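# Flip the toast in the pan with a spatula

## Task

Use the steel turner if useful to turn the toast slice over so it rests flat inside the frying pan with its browned side upward; afterwards put the turner down on the table clear of both the pan and the hot plate. The hand and arm must at no point contact the toast, the hot plate's heating surface, or any part of the pan other than its plastic handle, since any such contact fails the job immediately. The pan and hot plate are not fixed; at the end the pan must sit level and centred on the hot plate.

## Robot and tools

Robot: one arm ending in a five-finger right hand. The tool calls drive a hand point that moves with the palm: 0.05 m in front of the palm, 0.15 m out from the wrist face along the fingers. Its +z runs along the straightened fingers, +y points out of the palm, +x goes across the palm away from the thumb. Straight fingers extend about 0.06-0.07 m past the point along +z and sit 0.06 m behind it along -y. A wrist bracket on the little-finger side can collide with things, and with fingers horizontal the wrist may hang up to 0.11 m (palm down) or 0.23 m (palm up) under the point, reaching the table first.

Frames: the scene frame has its origin on the table top beneath the arm base, +z up, +y to the left when facing along +x. Reported poses (end_effector_position in m, end_effector_quat_wxyz), velocities and the Hand target line are in the scene frame. All motion offsets you send are expressed along the Hand target's own axes. Reported positions may be a few cm off.

A row is 14 numbers, each in [-1, 1]: dx, dy, dz, rx, ry, rz, then little, ring, middle, index, thumb_bend, thumb_turn, force_limit, speed. The first six are an offset (not a pose) from the Hand target as it stood when the action or move began; 1.0 equals 0.6 m of travel or 180 degrees, and rx, ry, rz form a single rotation vector. Resending the same offset moves the target again. The six finger numbers are absolute positions: +1 open/straight, -1 curled; thumb_turn +1 beside the palm, -1 across in front of it. force_limit maps -1..+1 to about 0..10 N at the fingertip (0..15 N for the two thumb motors); speed rises linearly from near zero at -1 to full at +0.48 and stays full above. Any 0 here is a real command, so to keep the hand unchanged repeat your last eight hand numbers. For a soft grip close with speed at -0.94 or below. Opposed thumb and fingers hold things 0.035-0.065 m thick, handles down to about 0.025 m.

Tools:
execute_actions(actions, cameras): actions is a list of actions; each action is up to 15 rows, one per 1/30 s step, the last row repeating to fill 15 steps. Every row in an action is measured from that action's starting Hand target. An empty list just reports state.
move(target, speed, blend, stop_force, zero, blocking, cameras): target is one row or a list of up to 15 rows, all offsets from the same starting Hand target, sharing at most 10 s. speed is path top speed in m/s, 0.002-3.6 (default 0.25; rotation limited to twice that in rad/s), one value or one per target. blend is a corner radius in m for lists. stop_force (N, 3-120) ends the path when the wrist sensor feels that much push against the motion; zero (default true) re-zeroes just before; omit stop_force when backing off a contact. blocking=false returns after about 0.5 s while the move continues (not allowed with stop_force). In a list give every target the same hand numbers.
wait(seconds 0-10), stop() to brake a running move, zoom_image(camera, region [x0,y0,x1,y1] pixels, at most 504x504), show_instructions() for the reference image, zero_wrist_force(), finished_scene(scene) with the current scene number to end the scene, which is irreversible.
Cameras: cam_head_left, cam_head_right, cam_wrist, each 896x504; cameras [] means none, omitted means all.

Results: the hand pose and velocities, Joint positions/velocities/torques, Hand target (your last command after clipping; next offsets start from it), hand_measured, hand_stopped_by (moving, target, force, stalled, fault), hand_load_n (positive when pushed open), Wrist force and Wrist torque in the end effector's axes plus the peak reading since last shown, motor temperatures, and step positions for action calls. A move adds a move: line: done (within 3 mm and 2 degrees), off_target, moving, held or fault, with limits=paced (pose clipped) or limits=held (steps withheld). done never proves nothing was touched. The point often rests short of the Hand target; send the missing distance as a new offset.

Cautions: orientation commands are clipped to 32 degrees from the current orientation each step. The arm is stiff: aiming even slightly beyond a firm contact can trigger a fault, and a pushed arm keeps pressing until commanded back past the hand point. About 150 N on any arm part, or contact torque at the limits (136 N m for the big joints, 25.4 N m for the wrist joints, held weight counted), stops the arm for 10 s. Move slowly near the pan, do not nudge the loose pan or hot plate, never let anything fall off the table or be left off it, avoid dropping the turner or releasing it while moving, and avoid fast or hard contacts and heavy finger loads. Keep paths away from the arm's base. Motors that hold loads or strain get hot: MOTOR HOT appears at 70 °C and at 85 °C the arm brakes for 30-60 s. Objects may occasionally be nudged by outside pushes, so check the images before finishing.

Each tool is called after "Request:" as name(argument=value, ...), one argument or row to a line, values as JSON.

Reference images:

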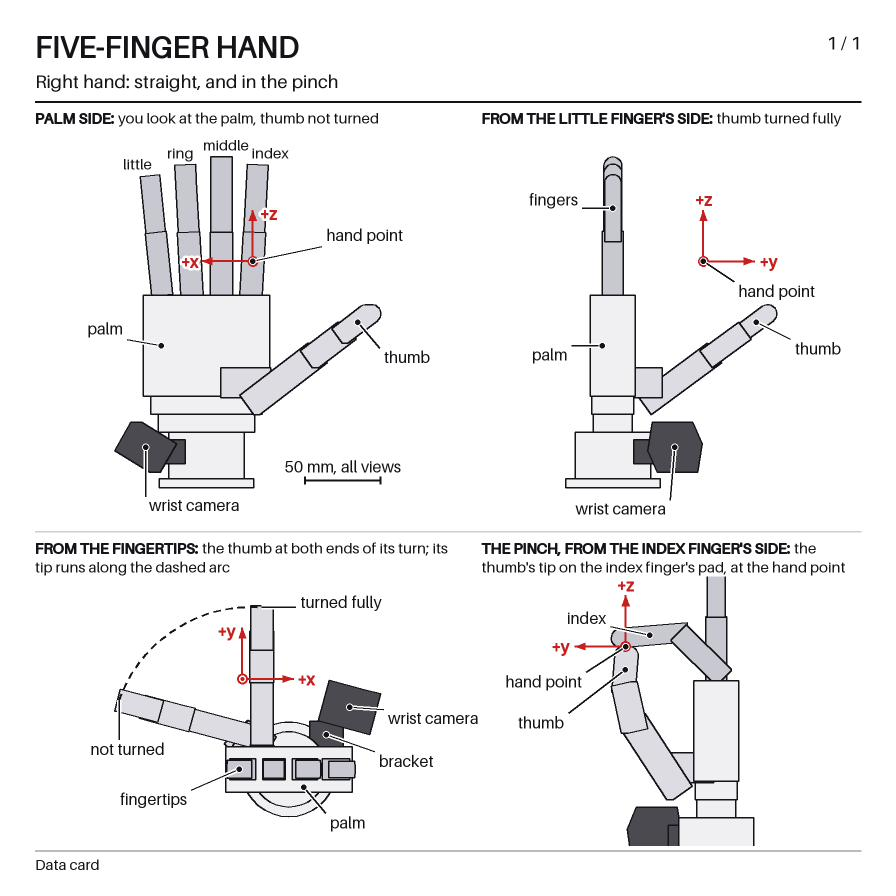

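## Session

Request:
execute_actions(
  actions=[],
)

Scene clock: 0.00 s.
end_effector_position=(+0.2780, -0.2599, +0.3307) hand_measured=(+1.000, +1.000, +1.000, +1.000, +1.000, +1.000) hand_load_n=(+0.0, +0.0, +0.0, +0.0, +0.0, +0.0) hand_stopped_by=(target, target, target, target, target, target) hand_force_limit=0.00 hand_speed=-0.80 end_effector_quat_wxyz=(+0.158, -0.070, +0.847, -0.503)
Joint positions: [-2.045 -1.701 2.18 0.501 0.853 -3.168]
Joint velocities: within noise
Joint torques (N m): no reading
Motor temperatures (°C): [26 26 24 37 38 27]
Wrist force (N): no reading
Wrist torque (N m): no reading
Wrist force, peak (N): no reading
Hand target: +0.2780, -0.2599, +0.3307; +0.158, -0.070, +0.847, -0.503

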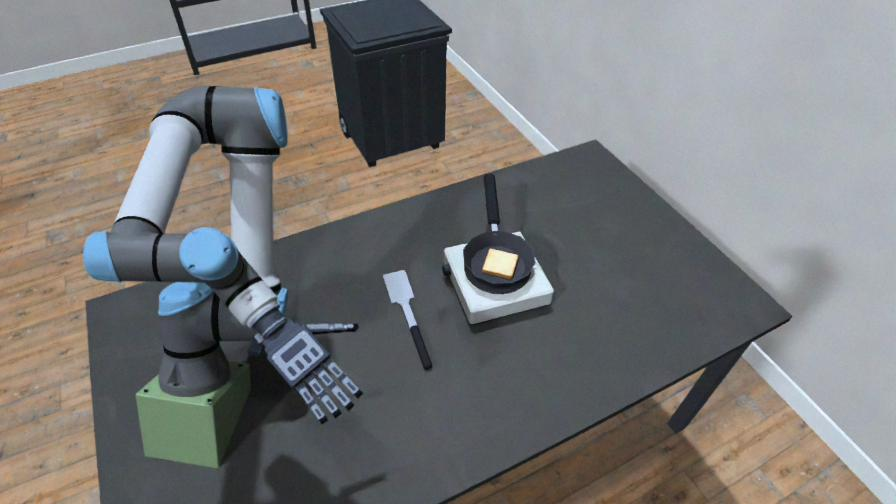

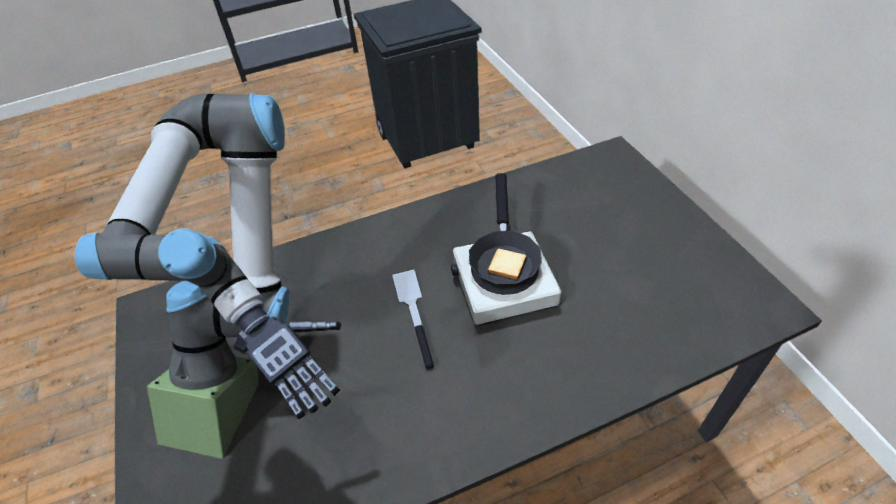

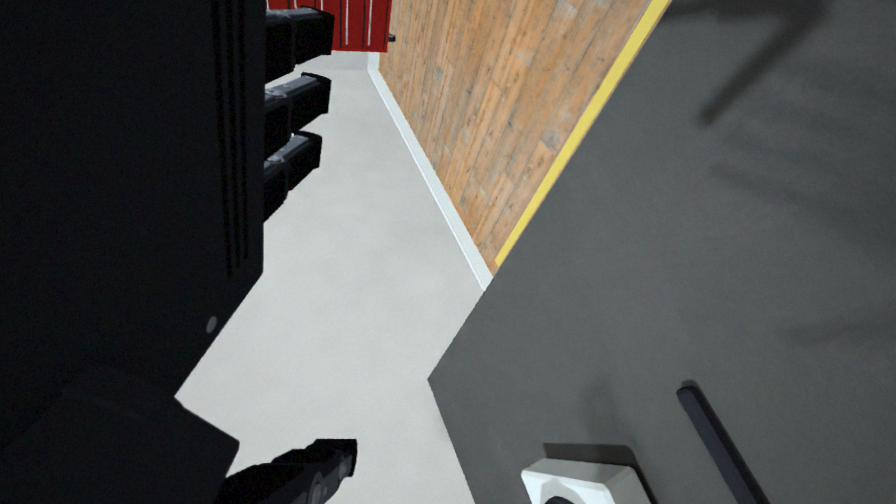

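Request:
zoom_image(
  camera="cam_head_left",
  region=[360, 160, 580, 380],
)

Request:
zoom_image(
  camera="cam_head_right",
  region=[370, 160, 590, 380],
)

Scaled by 2.291.

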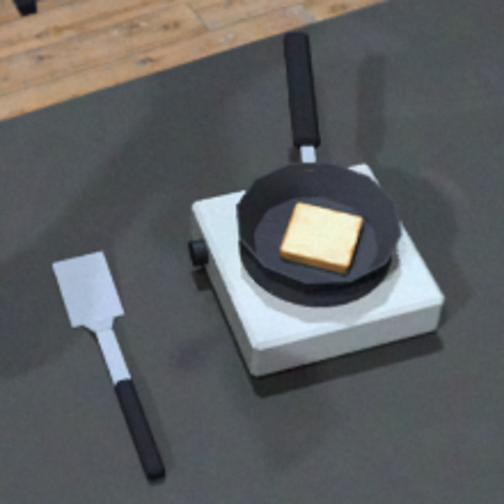

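Scaled by 2.291.

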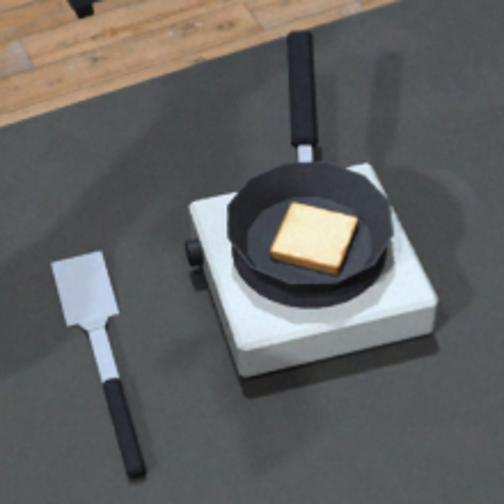

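Request:
zoom_image(
  camera="cam_head_left",
  region=[375, 260, 445, 380],
)

Request:
zoom_image(
  camera="cam_head_left",
  region=[435, 165, 560, 330],
)

Request:
zoom_image(
  camera="cam_head_right",
  region=[385, 260, 455, 380],
)

Request:
zoom_image(
  camera="cam_head_right",
  region=[445, 165, 570, 330],
)

Request:
zoom_image(
  camera="cam_wrist",
  region=[496, 300, 896, 504],
)

Scaled by 4.200.

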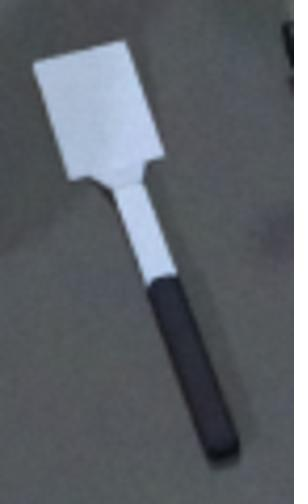

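Scaled by 3.055.

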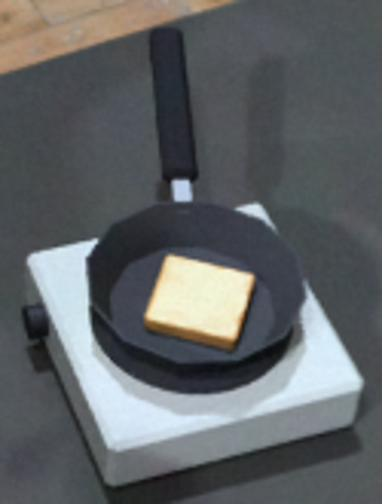

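Scaled by 4.200.

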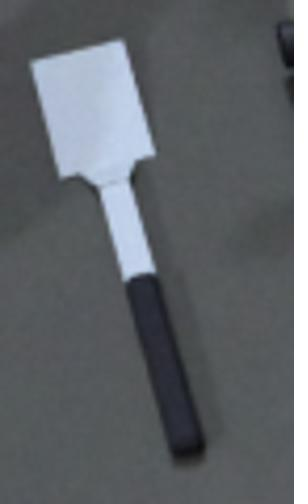

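Scaled by 3.055.

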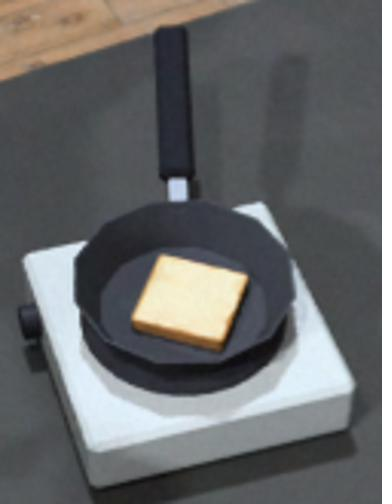

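Scaled by 1.260.

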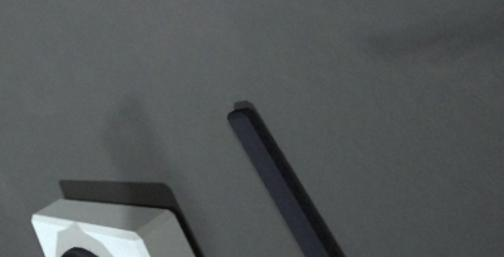

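Request:
move(
  target=[-0.46238, 0.35105, -0.07017, -0.1248, -0.2582, -0.2574, 1, 1, 1, 1, 1, -1, 0.0, 0.0],
  speed=0.3,
)

Scene clock: 101.77 s.
end_effector_position=(+0.5332, -0.0462, +0.2200) hand_measured=(+1.000, +1.000, +1.000, +1.000, +1.000, -1.000) hand_load_n=(+0.0, -0.5, +0.0, +0.0, +0.0, +0.0) hand_stopped_by=(target, target, target, target, target, target) hand_force_limit=0.00 hand_speed=0.00 end_effector_quat_wxyz=(+0.249, -0.600, +0.702, -0.291)
Joint positions: [-1.134 -1.458 1.837 0.544 0.648 -3.444]
Joint torques (N m): [-3.86 -15.52 -25.73 -1.38 0.9 1.34]
Wrist force (N): [-0.2 -0.1 1.0]
Wrist torque (N m): [0.00 -0.11 -0.01]
Wrist force, peak (N): [-0.8 -0.7 2.0]
Hand target: +0.5333, -0.0461, +0.2200; +0.249, -0.600, +0.702, -0.291
Off the commanded pose: 0.000 m, 0 deg.
move: done
camera_calibration:
cam_wrist: T_world_to_cam=[[-0.7201, -0.181225, -0.669786, 0.516817], [-0.434204, 0.870625, 0.231256, 0.221228], [0.541223, 0.457351, -0.705626, 0.00125661], [0, 0, 0, 1]] pos_world=[0.467538, -0.0995209, 0.295883]

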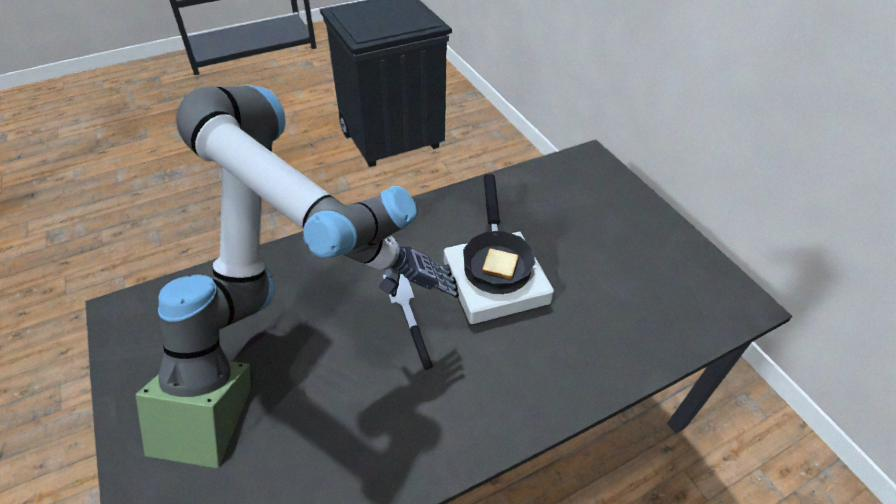

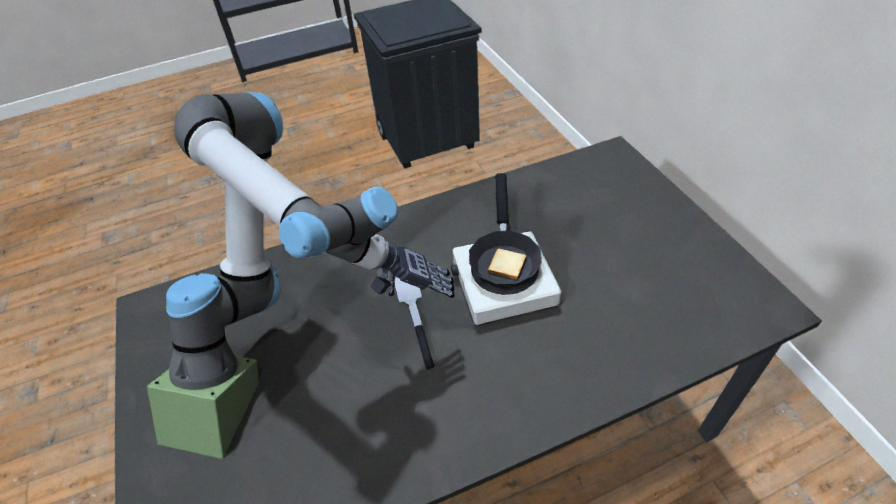

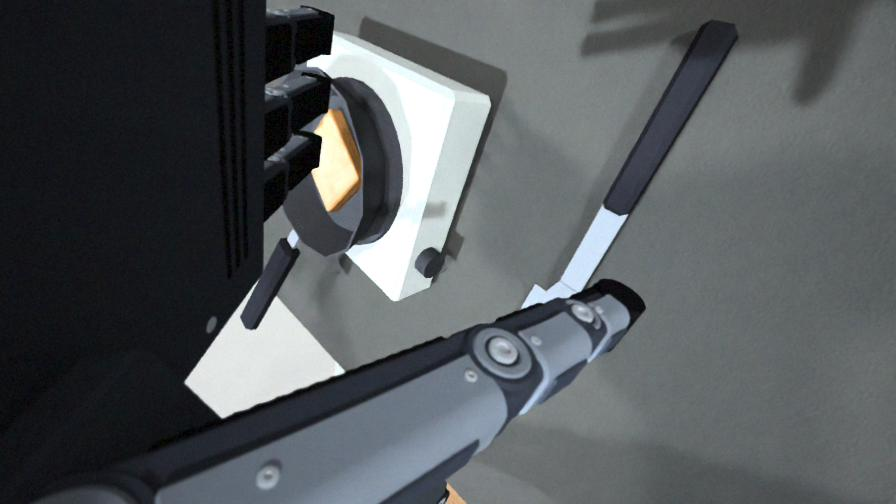

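Request:
zoom_image(
  camera="cam_wrist",
  region=[510, 0, 760, 330],
)

Request:
zoom_image(
  camera="cam_wrist",
  region=[230, 0, 510, 340],
)

Scaled by 1.527.

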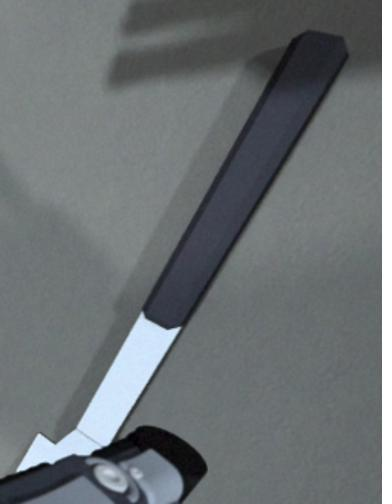

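Scaled by 1.482.

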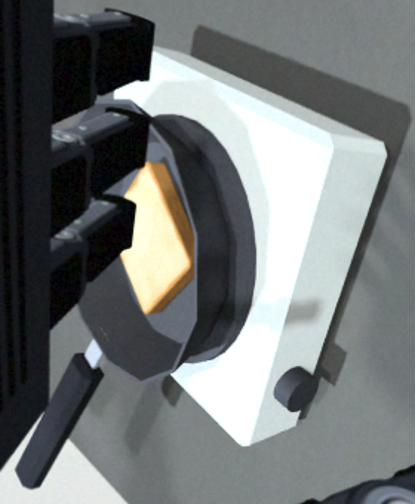

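Request:
move(
  target=[0.10833, 0.10724, -0.10724, 0, 0, 0, 1, 1, 1, 1, 1, -1, 0.0, 0.0],
  speed=0.3,
  cameras=["cam_wrist"],
)

Request:
zoom_image(
  camera="cam_wrist",
  region=[250, 0, 750, 330],
)

Scene clock: 115.37 s.
end_effector_position=(+0.4333, -0.0962, +0.2200) hand_measured=(+1.000, +1.000, +1.000, +1.000, +1.000, -1.000) hand_load_n=(+0.0, +0.0, +0.0, +0.0, +0.0, +0.0) hand_stopped_by=(target, target, target, target, target, target) hand_force_limit=0.00 hand_speed=0.00 end_effector_quat_wxyz=(+0.249, -0.600, +0.702, -0.292) end_effector_velocity=(-0.001, +0.000, +0.000) end_effector_angular_velocity=(-0.003, +0.001, +0.002)
Joint positions: [-1.464 -1.41 2.038 0.764 0.511 -4.001]
Joint velocities: [-0.003 0 0.002 0.002 0.001 -0.009]
Joint torques (N m): [-18.04 -14.4 -11.12 2.99 0.62 -2.05]
Wrist force (N): [-0.5 -0.4 1.3]
Wrist torque (N m): [-0.12 -0.06 -0.04]
Wrist force, peak (N): [-1.4 -1.4 2.1]
Hand target: +0.4333, -0.0962, +0.2200; +0.249, -0.600, +0.702, -0.291
Off the commanded pose: 0.000 m, 0 deg.
move: done
camera_calibration:
cam_wrist: T_world_to_cam=[[-0.720002, -0.181676, -0.66977, 0.435693], [-0.434479, 0.870577, 0.230918, 0.221663], [0.541134, 0.457262, -0.705752, 0.0782951], [0, 0, 0, 1]] pos_world=[0.367639, -0.149621, 0.295885]
Images, in order (width x height): cam_wrist 896x504.

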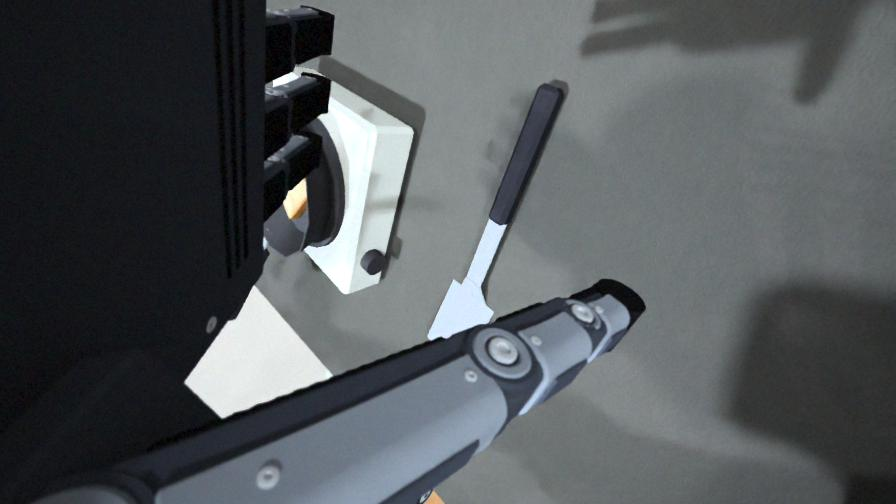

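Scaled by 1.008.

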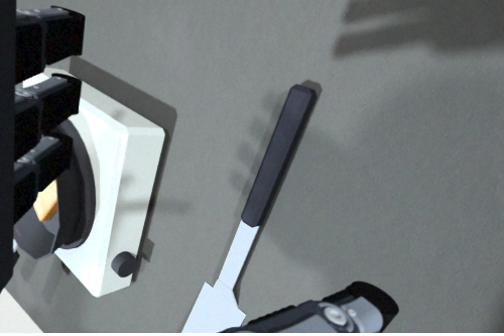

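Request:
zoom_image(
  camera="cam_wrist",
  region=[420, 70, 600, 230],
)

Request:
zoom_image(
  camera="cam_wrist",
  region=[420, 200, 560, 350],
)

Scaled by 2.800.

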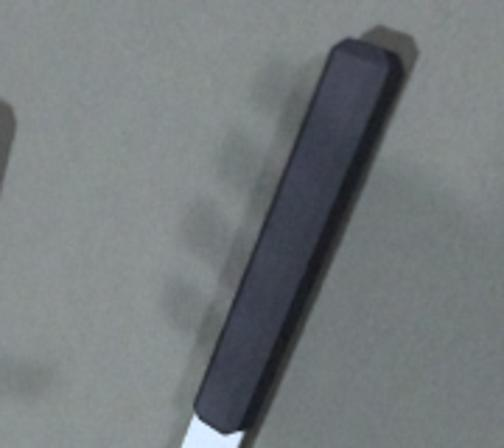

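Scaled by 3.360.

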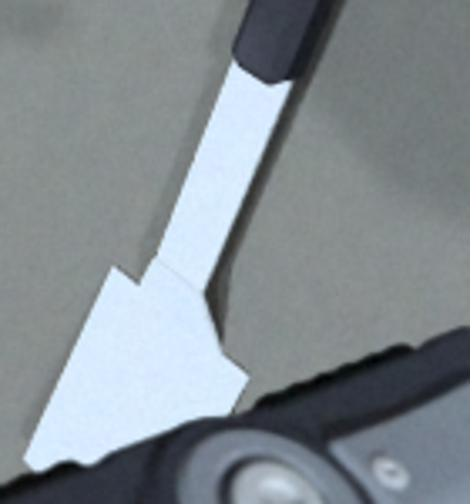

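Request:
move(
  target=[0.23792, 0.04018, 0.21908, -0.25585, -0.25583, 0.05331, 1, 1, 1, 1, 1, -1, 0.0, 0.0],
  speed=0.3,
)

Request:
zoom_image(
  camera="cam_wrist",
  region=[320, 100, 620, 400],
)

Scene clock: 157.57 s.
end_effector_position=(+0.4861, -0.2491, +0.1102) hand_measured=(+1.000, +1.000, +1.000, +1.000, +1.000, -1.000) hand_load_n=(+0.0, +0.0, +0.0, -0.5, +0.0, -0.5) hand_stopped_by=(target, target, target, target, target, target) hand_force_limit=0.00 hand_speed=0.00 end_effector_quat_wxyz=(-0.270, +0.654, -0.653, -0.270)
Joint positions: [-1.118 -0.175 0.745 2.098 0.868 -4.68]
Joint torques (N m): [-30.68 -42.26 -23.86 4.2 0.64 1.47]
Wrist force (N): [1.3 -1.8 1.4]
Wrist torque (N m): [-0.28 -0.26 -0.01]
Wrist force, peak (N): [2.4 -2.5 1.7]
Hand target: +0.4861, -0.2491, +0.1102; -0.271, +0.654, -0.653, -0.270
Off the commanded pose: 0.000 m, 0 deg.
move: done
camera_calibration:
cam_wrist: T_world_to_cam=[[-0.956413, -0.213335, -0.199405, 0.427621], [-0.236045, 0.162763, 0.958014, 0.0501593], [-0.171923, 0.963326, -0.206025, 0.459737], [0, 0, 0, 1]] pos_world=[0.499862, -0.359814, 0.131934]

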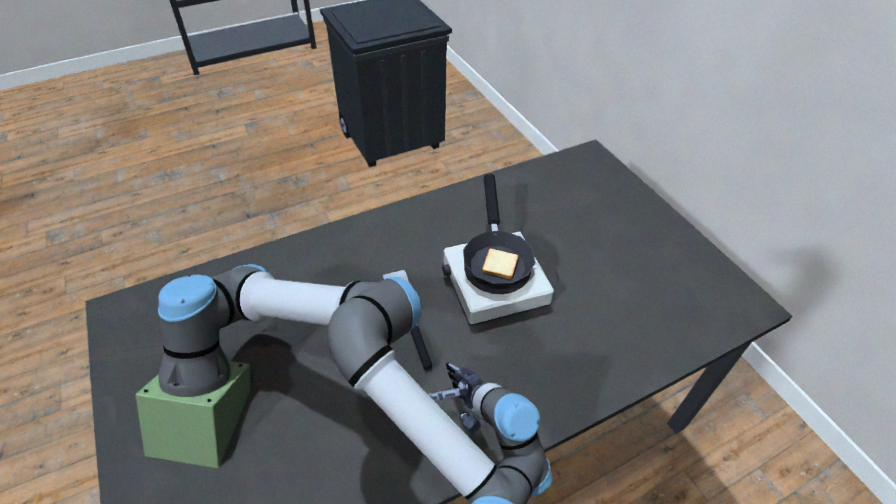

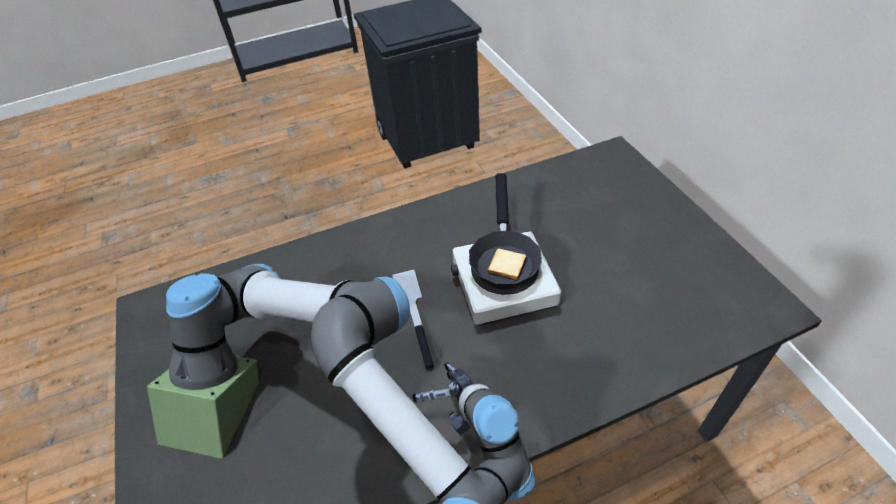

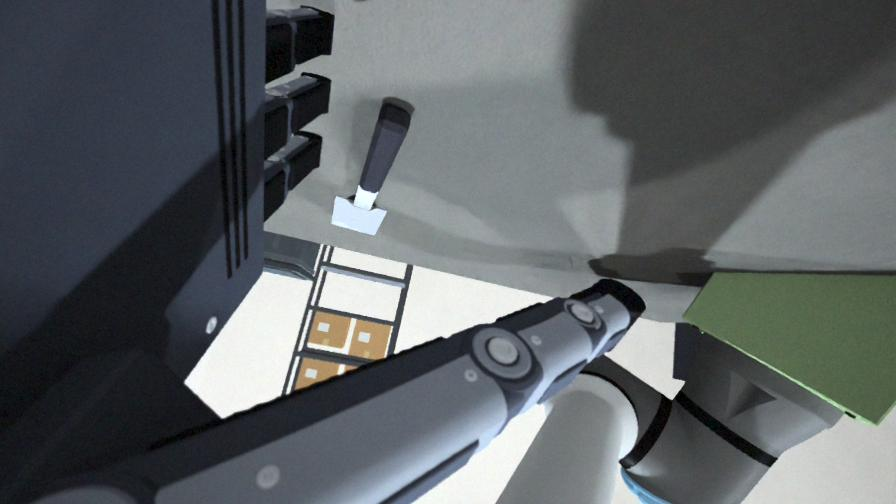

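Scaled by 1.680.

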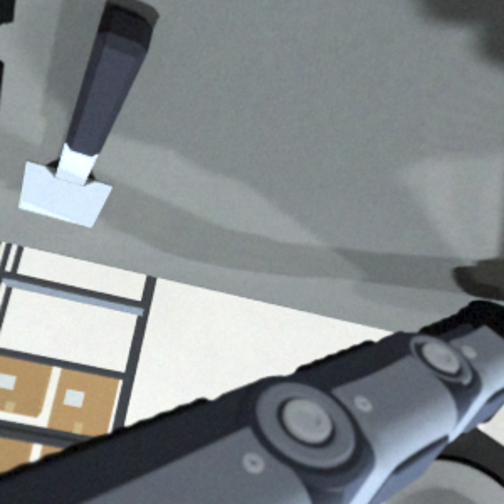

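Request:
zoom_image(
  camera="cam_wrist",
  region=[320, 85, 440, 245],
)

Scaled by 3.150.

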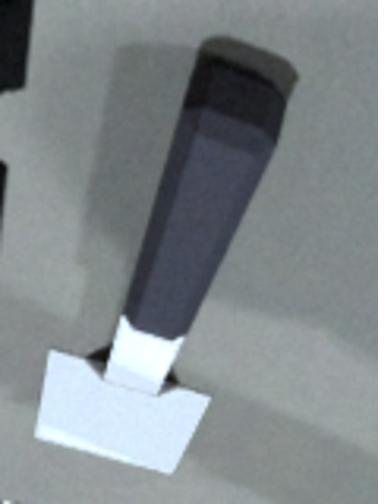

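Request:
move(
  target=[-0.39113, -0.3565, 0.03806, 0.25585, 0.25583, -0.05331, 1, 1, 1, 1, 1, -1, 0.0, 0.0],
  speed=0.35,
  cameras=["cam_wrist"],
)

Request:
zoom_image(
  camera="cam_wrist",
  region=[260, 60, 660, 340],
)

Scene clock: 282.10 s.
end_effector_position=(+0.6998, -0.0669, +0.2599) hand_measured=(+1.000, +1.000, +1.000, +1.000, +1.000, -1.000) hand_load_n=(-0.5, +0.0, +0.5, +0.0, +0.0, +0.0) hand_stopped_by=(target, target, target, target, target, target) hand_force_limit=0.00 hand_speed=0.00 end_effector_quat_wxyz=(+0.249, -0.600, +0.702, -0.291) end_effector_velocity=(+0.000, -0.001, +0.000) end_effector_angular_velocity=(-0.001, -0.001, -0.005)
Joint positions: [-0.92 -1.164 1.236 0.669 0.793 -3.204]
Joint velocities: [0 0 0 -0.003 0.004 0.005]
Joint torques (N m): [-11.29 -38.36 -23.05 -1.34 1.68 2.38]
Wrist force (N): [-0.5 -0.1 0.7]
Wrist torque (N m): [0.00 -0.04 -0.08]
Wrist force, peak (N): [2.5 -1.3 1.5]
Hand target: +0.6999, -0.0668, +0.2600; +0.249, -0.600, +0.702, -0.291
Off the commanded pose: 0.000 m, 0 deg.
move: done
camera_calibration:
cam_wrist: T_world_to_cam=[[-0.720166, -0.181394, -0.66967, 0.65979], [-0.434352, 0.870539, 0.2313, 0.302493], [0.541017, 0.457447, -0.705721, -0.0509999], [0, 0, 0, 1]] pos_world=[0.634138, -0.12032, 0.335883]
Images, in order (width x height): cam_wrist 896x504.

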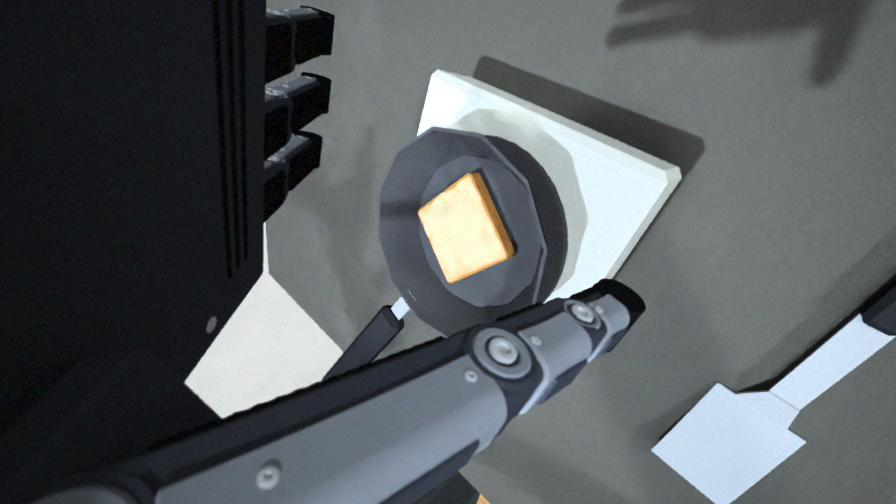

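Scaled by 1.260.

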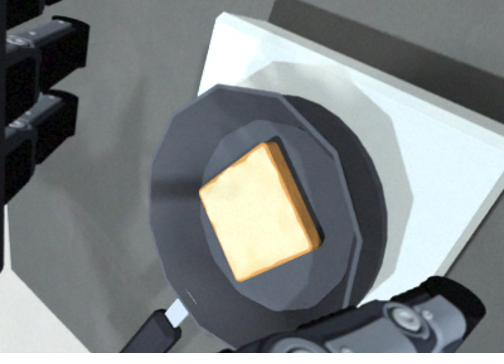

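Request:
zoom_image(
  camera="cam_wrist",
  region=[370, 60, 700, 310],
)

Request:
zoom_image(
  camera="cam_wrist",
  region=[370, 110, 560, 310],
)

Scaled by 1.527.

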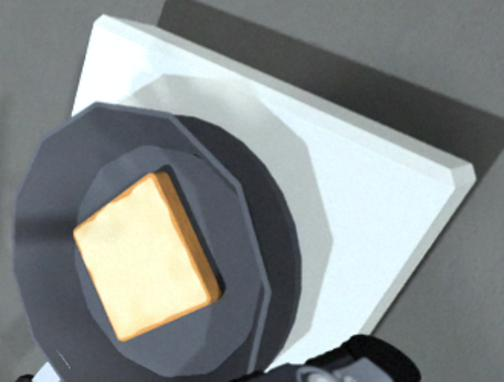

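Scaled by 2.520.

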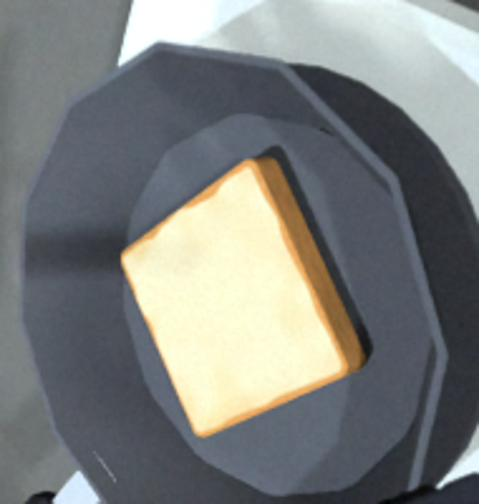

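Request:
zoom_image(
  camera="cam_wrist",
  region=[460, 160, 540, 270],
)

Request:
zoom_image(
  camera="cam_wrist",
  region=[640, 370, 896, 504],
)

Scaled by 4.582.

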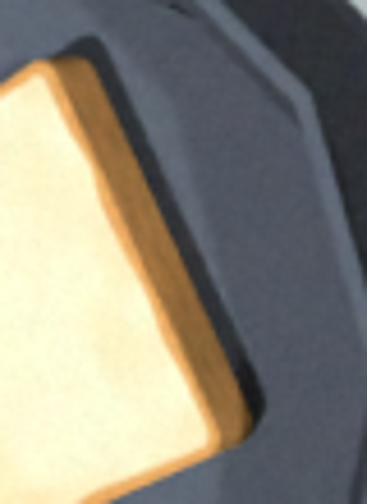

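Scaled by 1.969.

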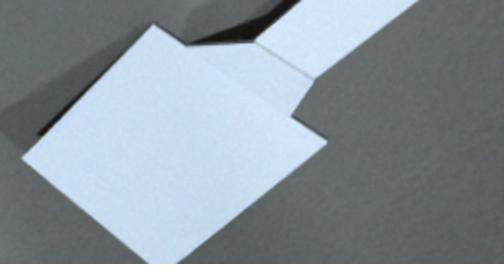

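Request:
move(
  target=[0.02662, 0.36883, -0.03885, 0.0833, -0.01404, -0.01077, 0.2, 0.2, 0.2, 0.2, 0.46, -1, 0.0, 0.0],
  speed=0.3,
)

Request:
zoom_image(
  camera="cam_wrist",
  region=[360, 0, 800, 400],
)

Request:
zoom_image(
  camera="cam_head_left",
  region=[330, 210, 500, 400],
)

Scene clock: 446.80 s.
end_effector_position=(+0.5266, -0.0557, +0.1198) hand_measured=(+0.200, +0.200, +0.200, +0.200, +0.460, -1.000) hand_load_n=(+0.0, +0.0, +0.0, +0.0, +0.0, +0.0) hand_stopped_by=(target, target, target, target, target, target) hand_force_limit=0.00 hand_speed=0.00 end_effector_quat_wxyz=(+0.335, -0.581, +0.642, -0.371) end_effector_velocity=(+0.000, +0.000, -0.001) end_effector_angular_velocity=(-0.002, -0.001, +0.002)
Joint positions: [-1.092 -1.476 2.206 -0.282 0.605 -3.076]
Joint velocities: [0 0.001 0.002 -0.006 -0.001 0]
Joint torques (N m): [-17.95 1.73 -9.67 -2.23 -0.92 -1.31]
Wrist force (N): [-0.3 -0.2 0.5]
Wrist torque (N m): [0.00 -0.04 -0.14]
Wrist force, peak (N): [-0.9 -3.1 1.3]
Hand target: +0.5266, -0.0558, +0.1198; +0.335, -0.581, +0.642, -0.371
Off the commanded pose: 0.000 m, 0 deg.
move: done
camera_calibration:
cam_wrist: T_world_to_cam=[[-0.513331, -0.241213, -0.823594, 0.34945], [-0.522513, 0.84915, 0.0769753, 0.313619], [0.680787, 0.469852, -0.561932, -0.151469], [0, 0, 0, 1]] pos_world=[0.446372, -0.110849, 0.178549]

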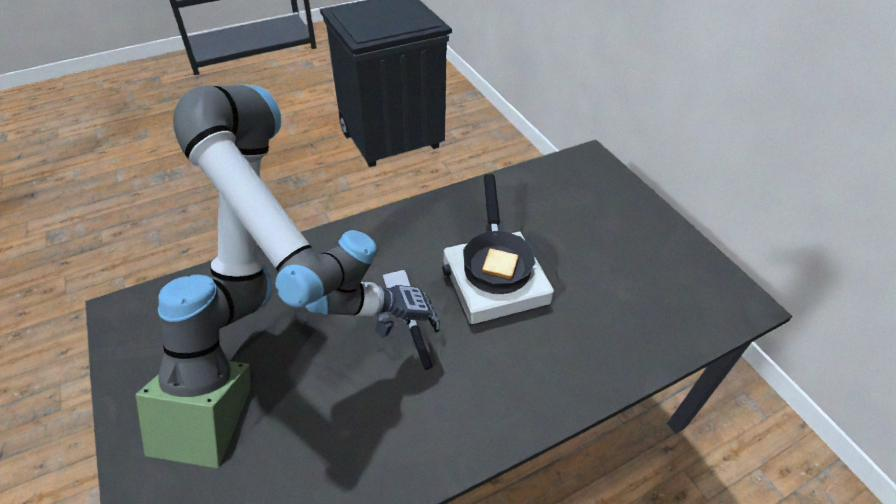

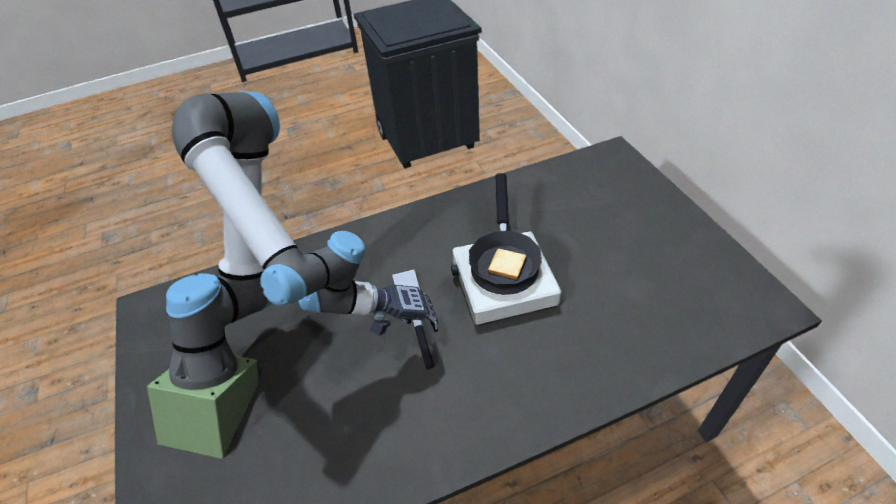

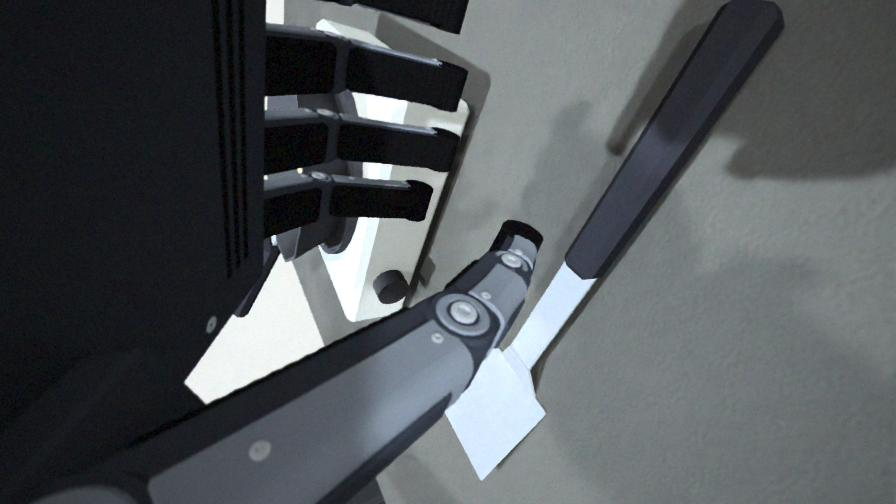

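Scaled by 1.145.

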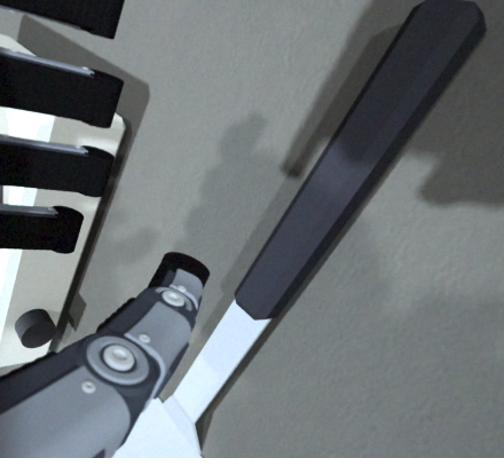

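Scaled by 2.653.

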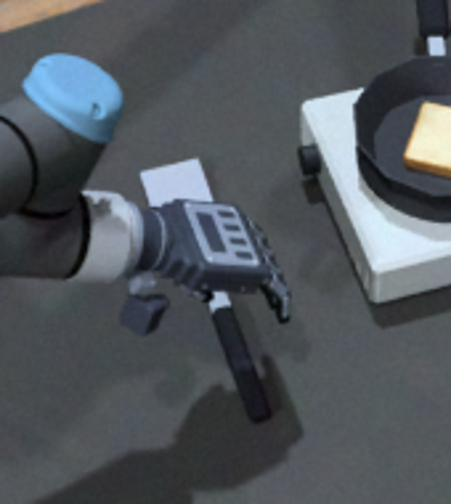

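Request:
move(
  target=[0, 0.10825, 0.0625, 0, 0, 0, 0.2, 0.2, 0.2, 0.2, 0.46, -1, 0.0, 0.0],
  speed=0.15,
  cameras=["cam_wrist"],
)

Request:
zoom_image(
  camera="cam_wrist",
  region=[360, 0, 800, 400],
)

Scene clock: 456.57 s.
end_effector_position=(+0.5266, -0.0558, +0.0448) hand_measured=(+0.200, +0.200, +0.200, +0.200, +0.460, -1.000) hand_load_n=(+0.0, +0.0, +0.0, +0.0, +0.0, +0.0) hand_stopped_by=(target, target, target, target, target, target) hand_force_limit=0.00 hand_speed=0.00 end_effector_quat_wxyz=(+0.335, -0.581, +0.642, -0.371)
Joint positions: [-0.976 -1.335 2.27 -0.547 0.711 -2.999]
Joint torques (N m): [-6.08 -12.08 -16.73 -1.63 1.07 -1.92]
Wrist force (N): [-1.1 0.6 0.9]
Wrist torque (N m): [0.15 0.05 -0.08]
Wrist force, peak (N): [-1.1 1.6 1.6]
Hand target: +0.5267, -0.0558, +0.0448; +0.335, -0.581, +0.642, -0.371
Off the commanded pose: 0.000 m, 0 deg.
move: done
camera_calibration:
cam_wrist: T_world_to_cam=[[-0.513342, -0.241023, -0.823643, 0.287686], [-0.522492, 0.849145, 0.0771616, 0.319447], [0.680795, 0.469957, -0.561835, -0.193569], [0, 0, 0, 1]] pos_world=[0.446371, -0.110949, 0.103548]
Images, in order (width x height): cam_wrist 896x504.

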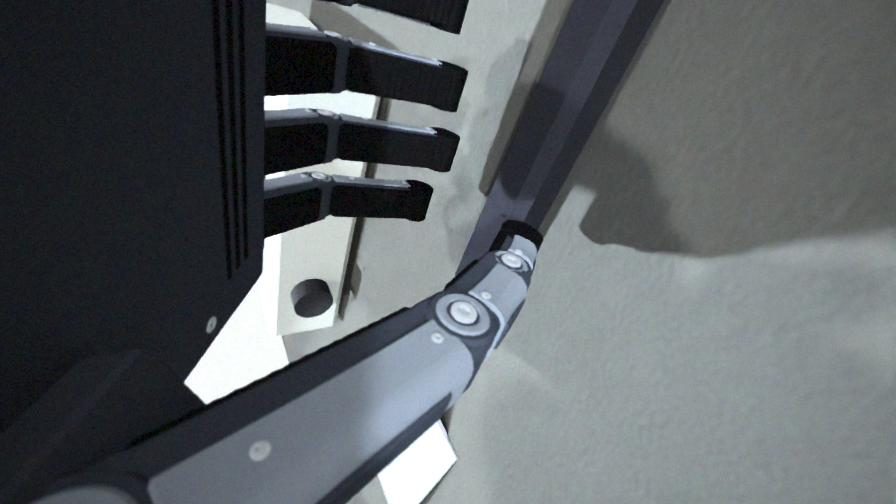

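Scaled by 1.145.

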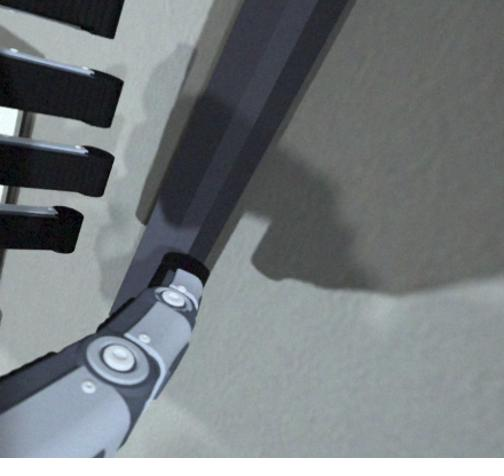

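Request:
move(
  target=[0, 0.07217, 0.04167, 0, 0, 0, 0.2, 0.2, 0.2, 0.2, 0.46, -1, 0.0, 0.0],
  speed=0.012,
  stop_force=4,
)

Request:
zoom_image(
  camera="cam_wrist",
  region=[360, 0, 800, 400],
)

Request:
zoom_image(
  camera="cam_head_left",
  region=[350, 240, 490, 380],
)

Scene clock: 470.20 s.
end_effector_position=(+0.5267, -0.0559, +0.0214) hand_measured=(+0.200, +0.200, +0.200, +0.200, +0.460, -1.000) hand_load_n=(+0.0, +0.0, +0.0, +0.0, +0.0, +0.0) hand_stopped_by=(target, target, target, target, target, target) hand_force_limit=0.00 hand_speed=0.00 end_effector_quat_wxyz=(+0.335, -0.581, +0.642, -0.371)
Joint positions: [-0.94 -1.282 2.281 -0.626 0.745 -2.979]
Joint torques (N m): [-19.27 -28.64 -17.73 -1.28 -0.68 -2.29]
Wrist force (N): [-1.2 -2.3 -1.0]
Wrist torque (N m): [0.12 0.07 -0.12]
Wrist force, peak (N): [-2.1 -10.9 -7.7]
Hand target: +0.5267, -0.0559, +0.0214; +0.335, -0.581, +0.642, -0.371 (not the last commanded pose)
Off the commanded pose: 0.027 m, 0 deg.
move: contact
camera_calibration:
cam_wrist: T_world_to_cam=[[-0.513274, -0.241138, -0.823652, 0.268399], [-0.522561, 0.849113, 0.0770512, 0.321426], [0.680794, 0.469957, -0.561837, -0.206737], [0, 0, 0, 1]] pos_world=[0.446472, -0.111049, 0.0801484]

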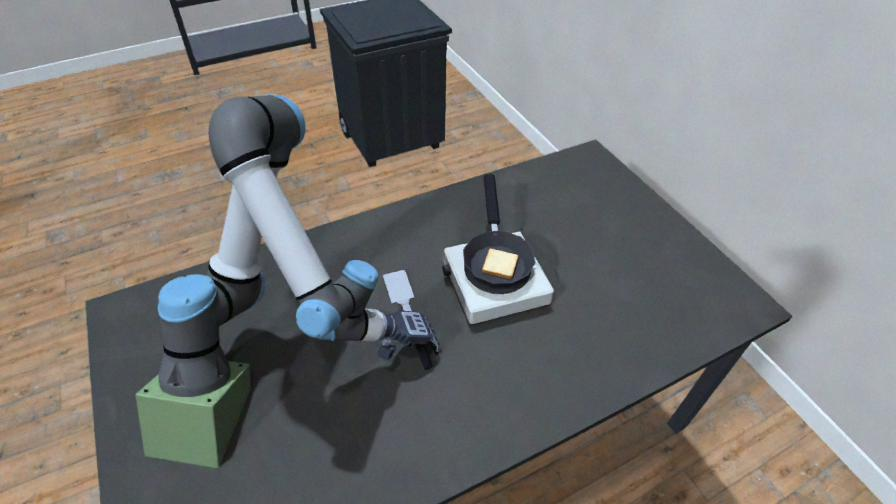

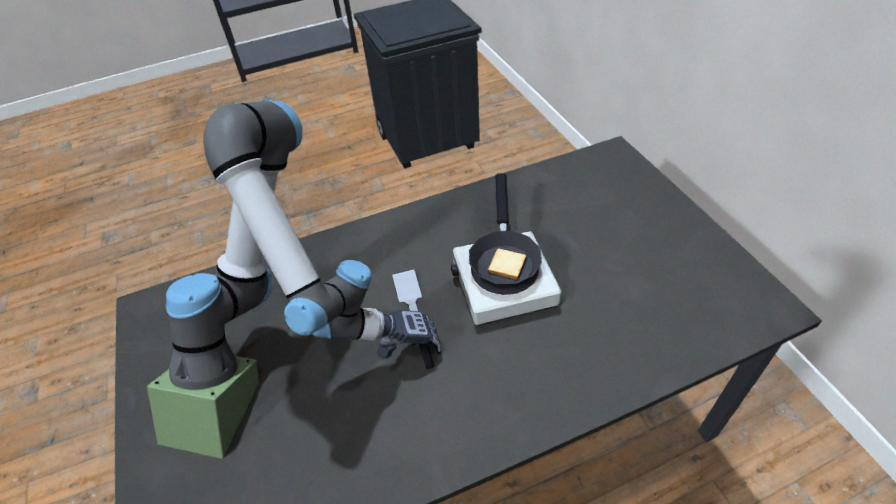

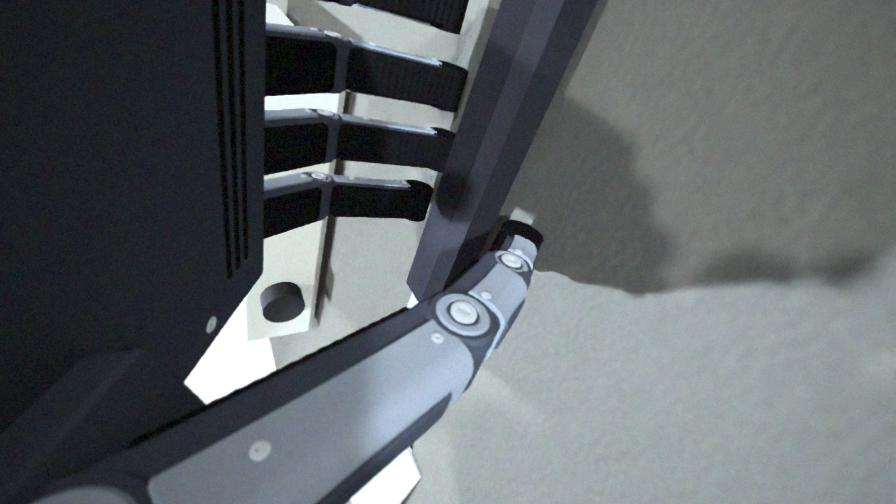

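Scaled by 1.145.

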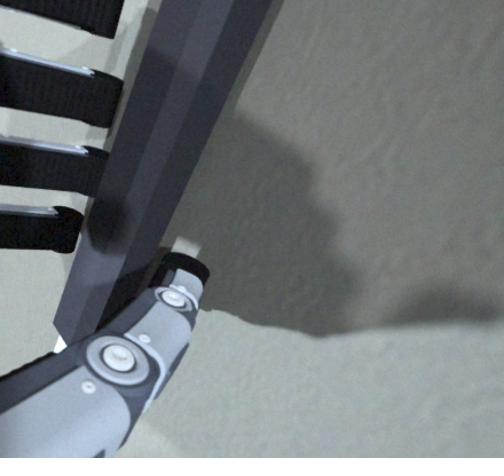

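Scaled by 3.600.

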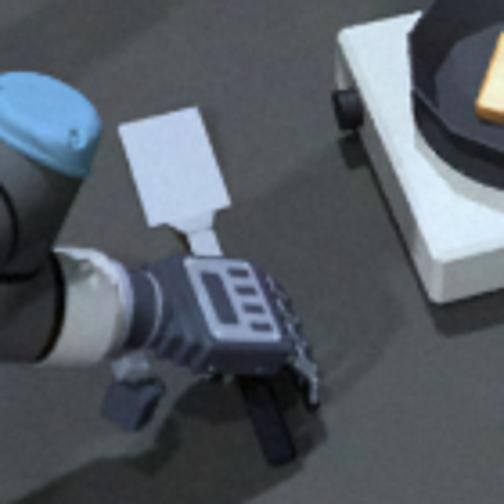

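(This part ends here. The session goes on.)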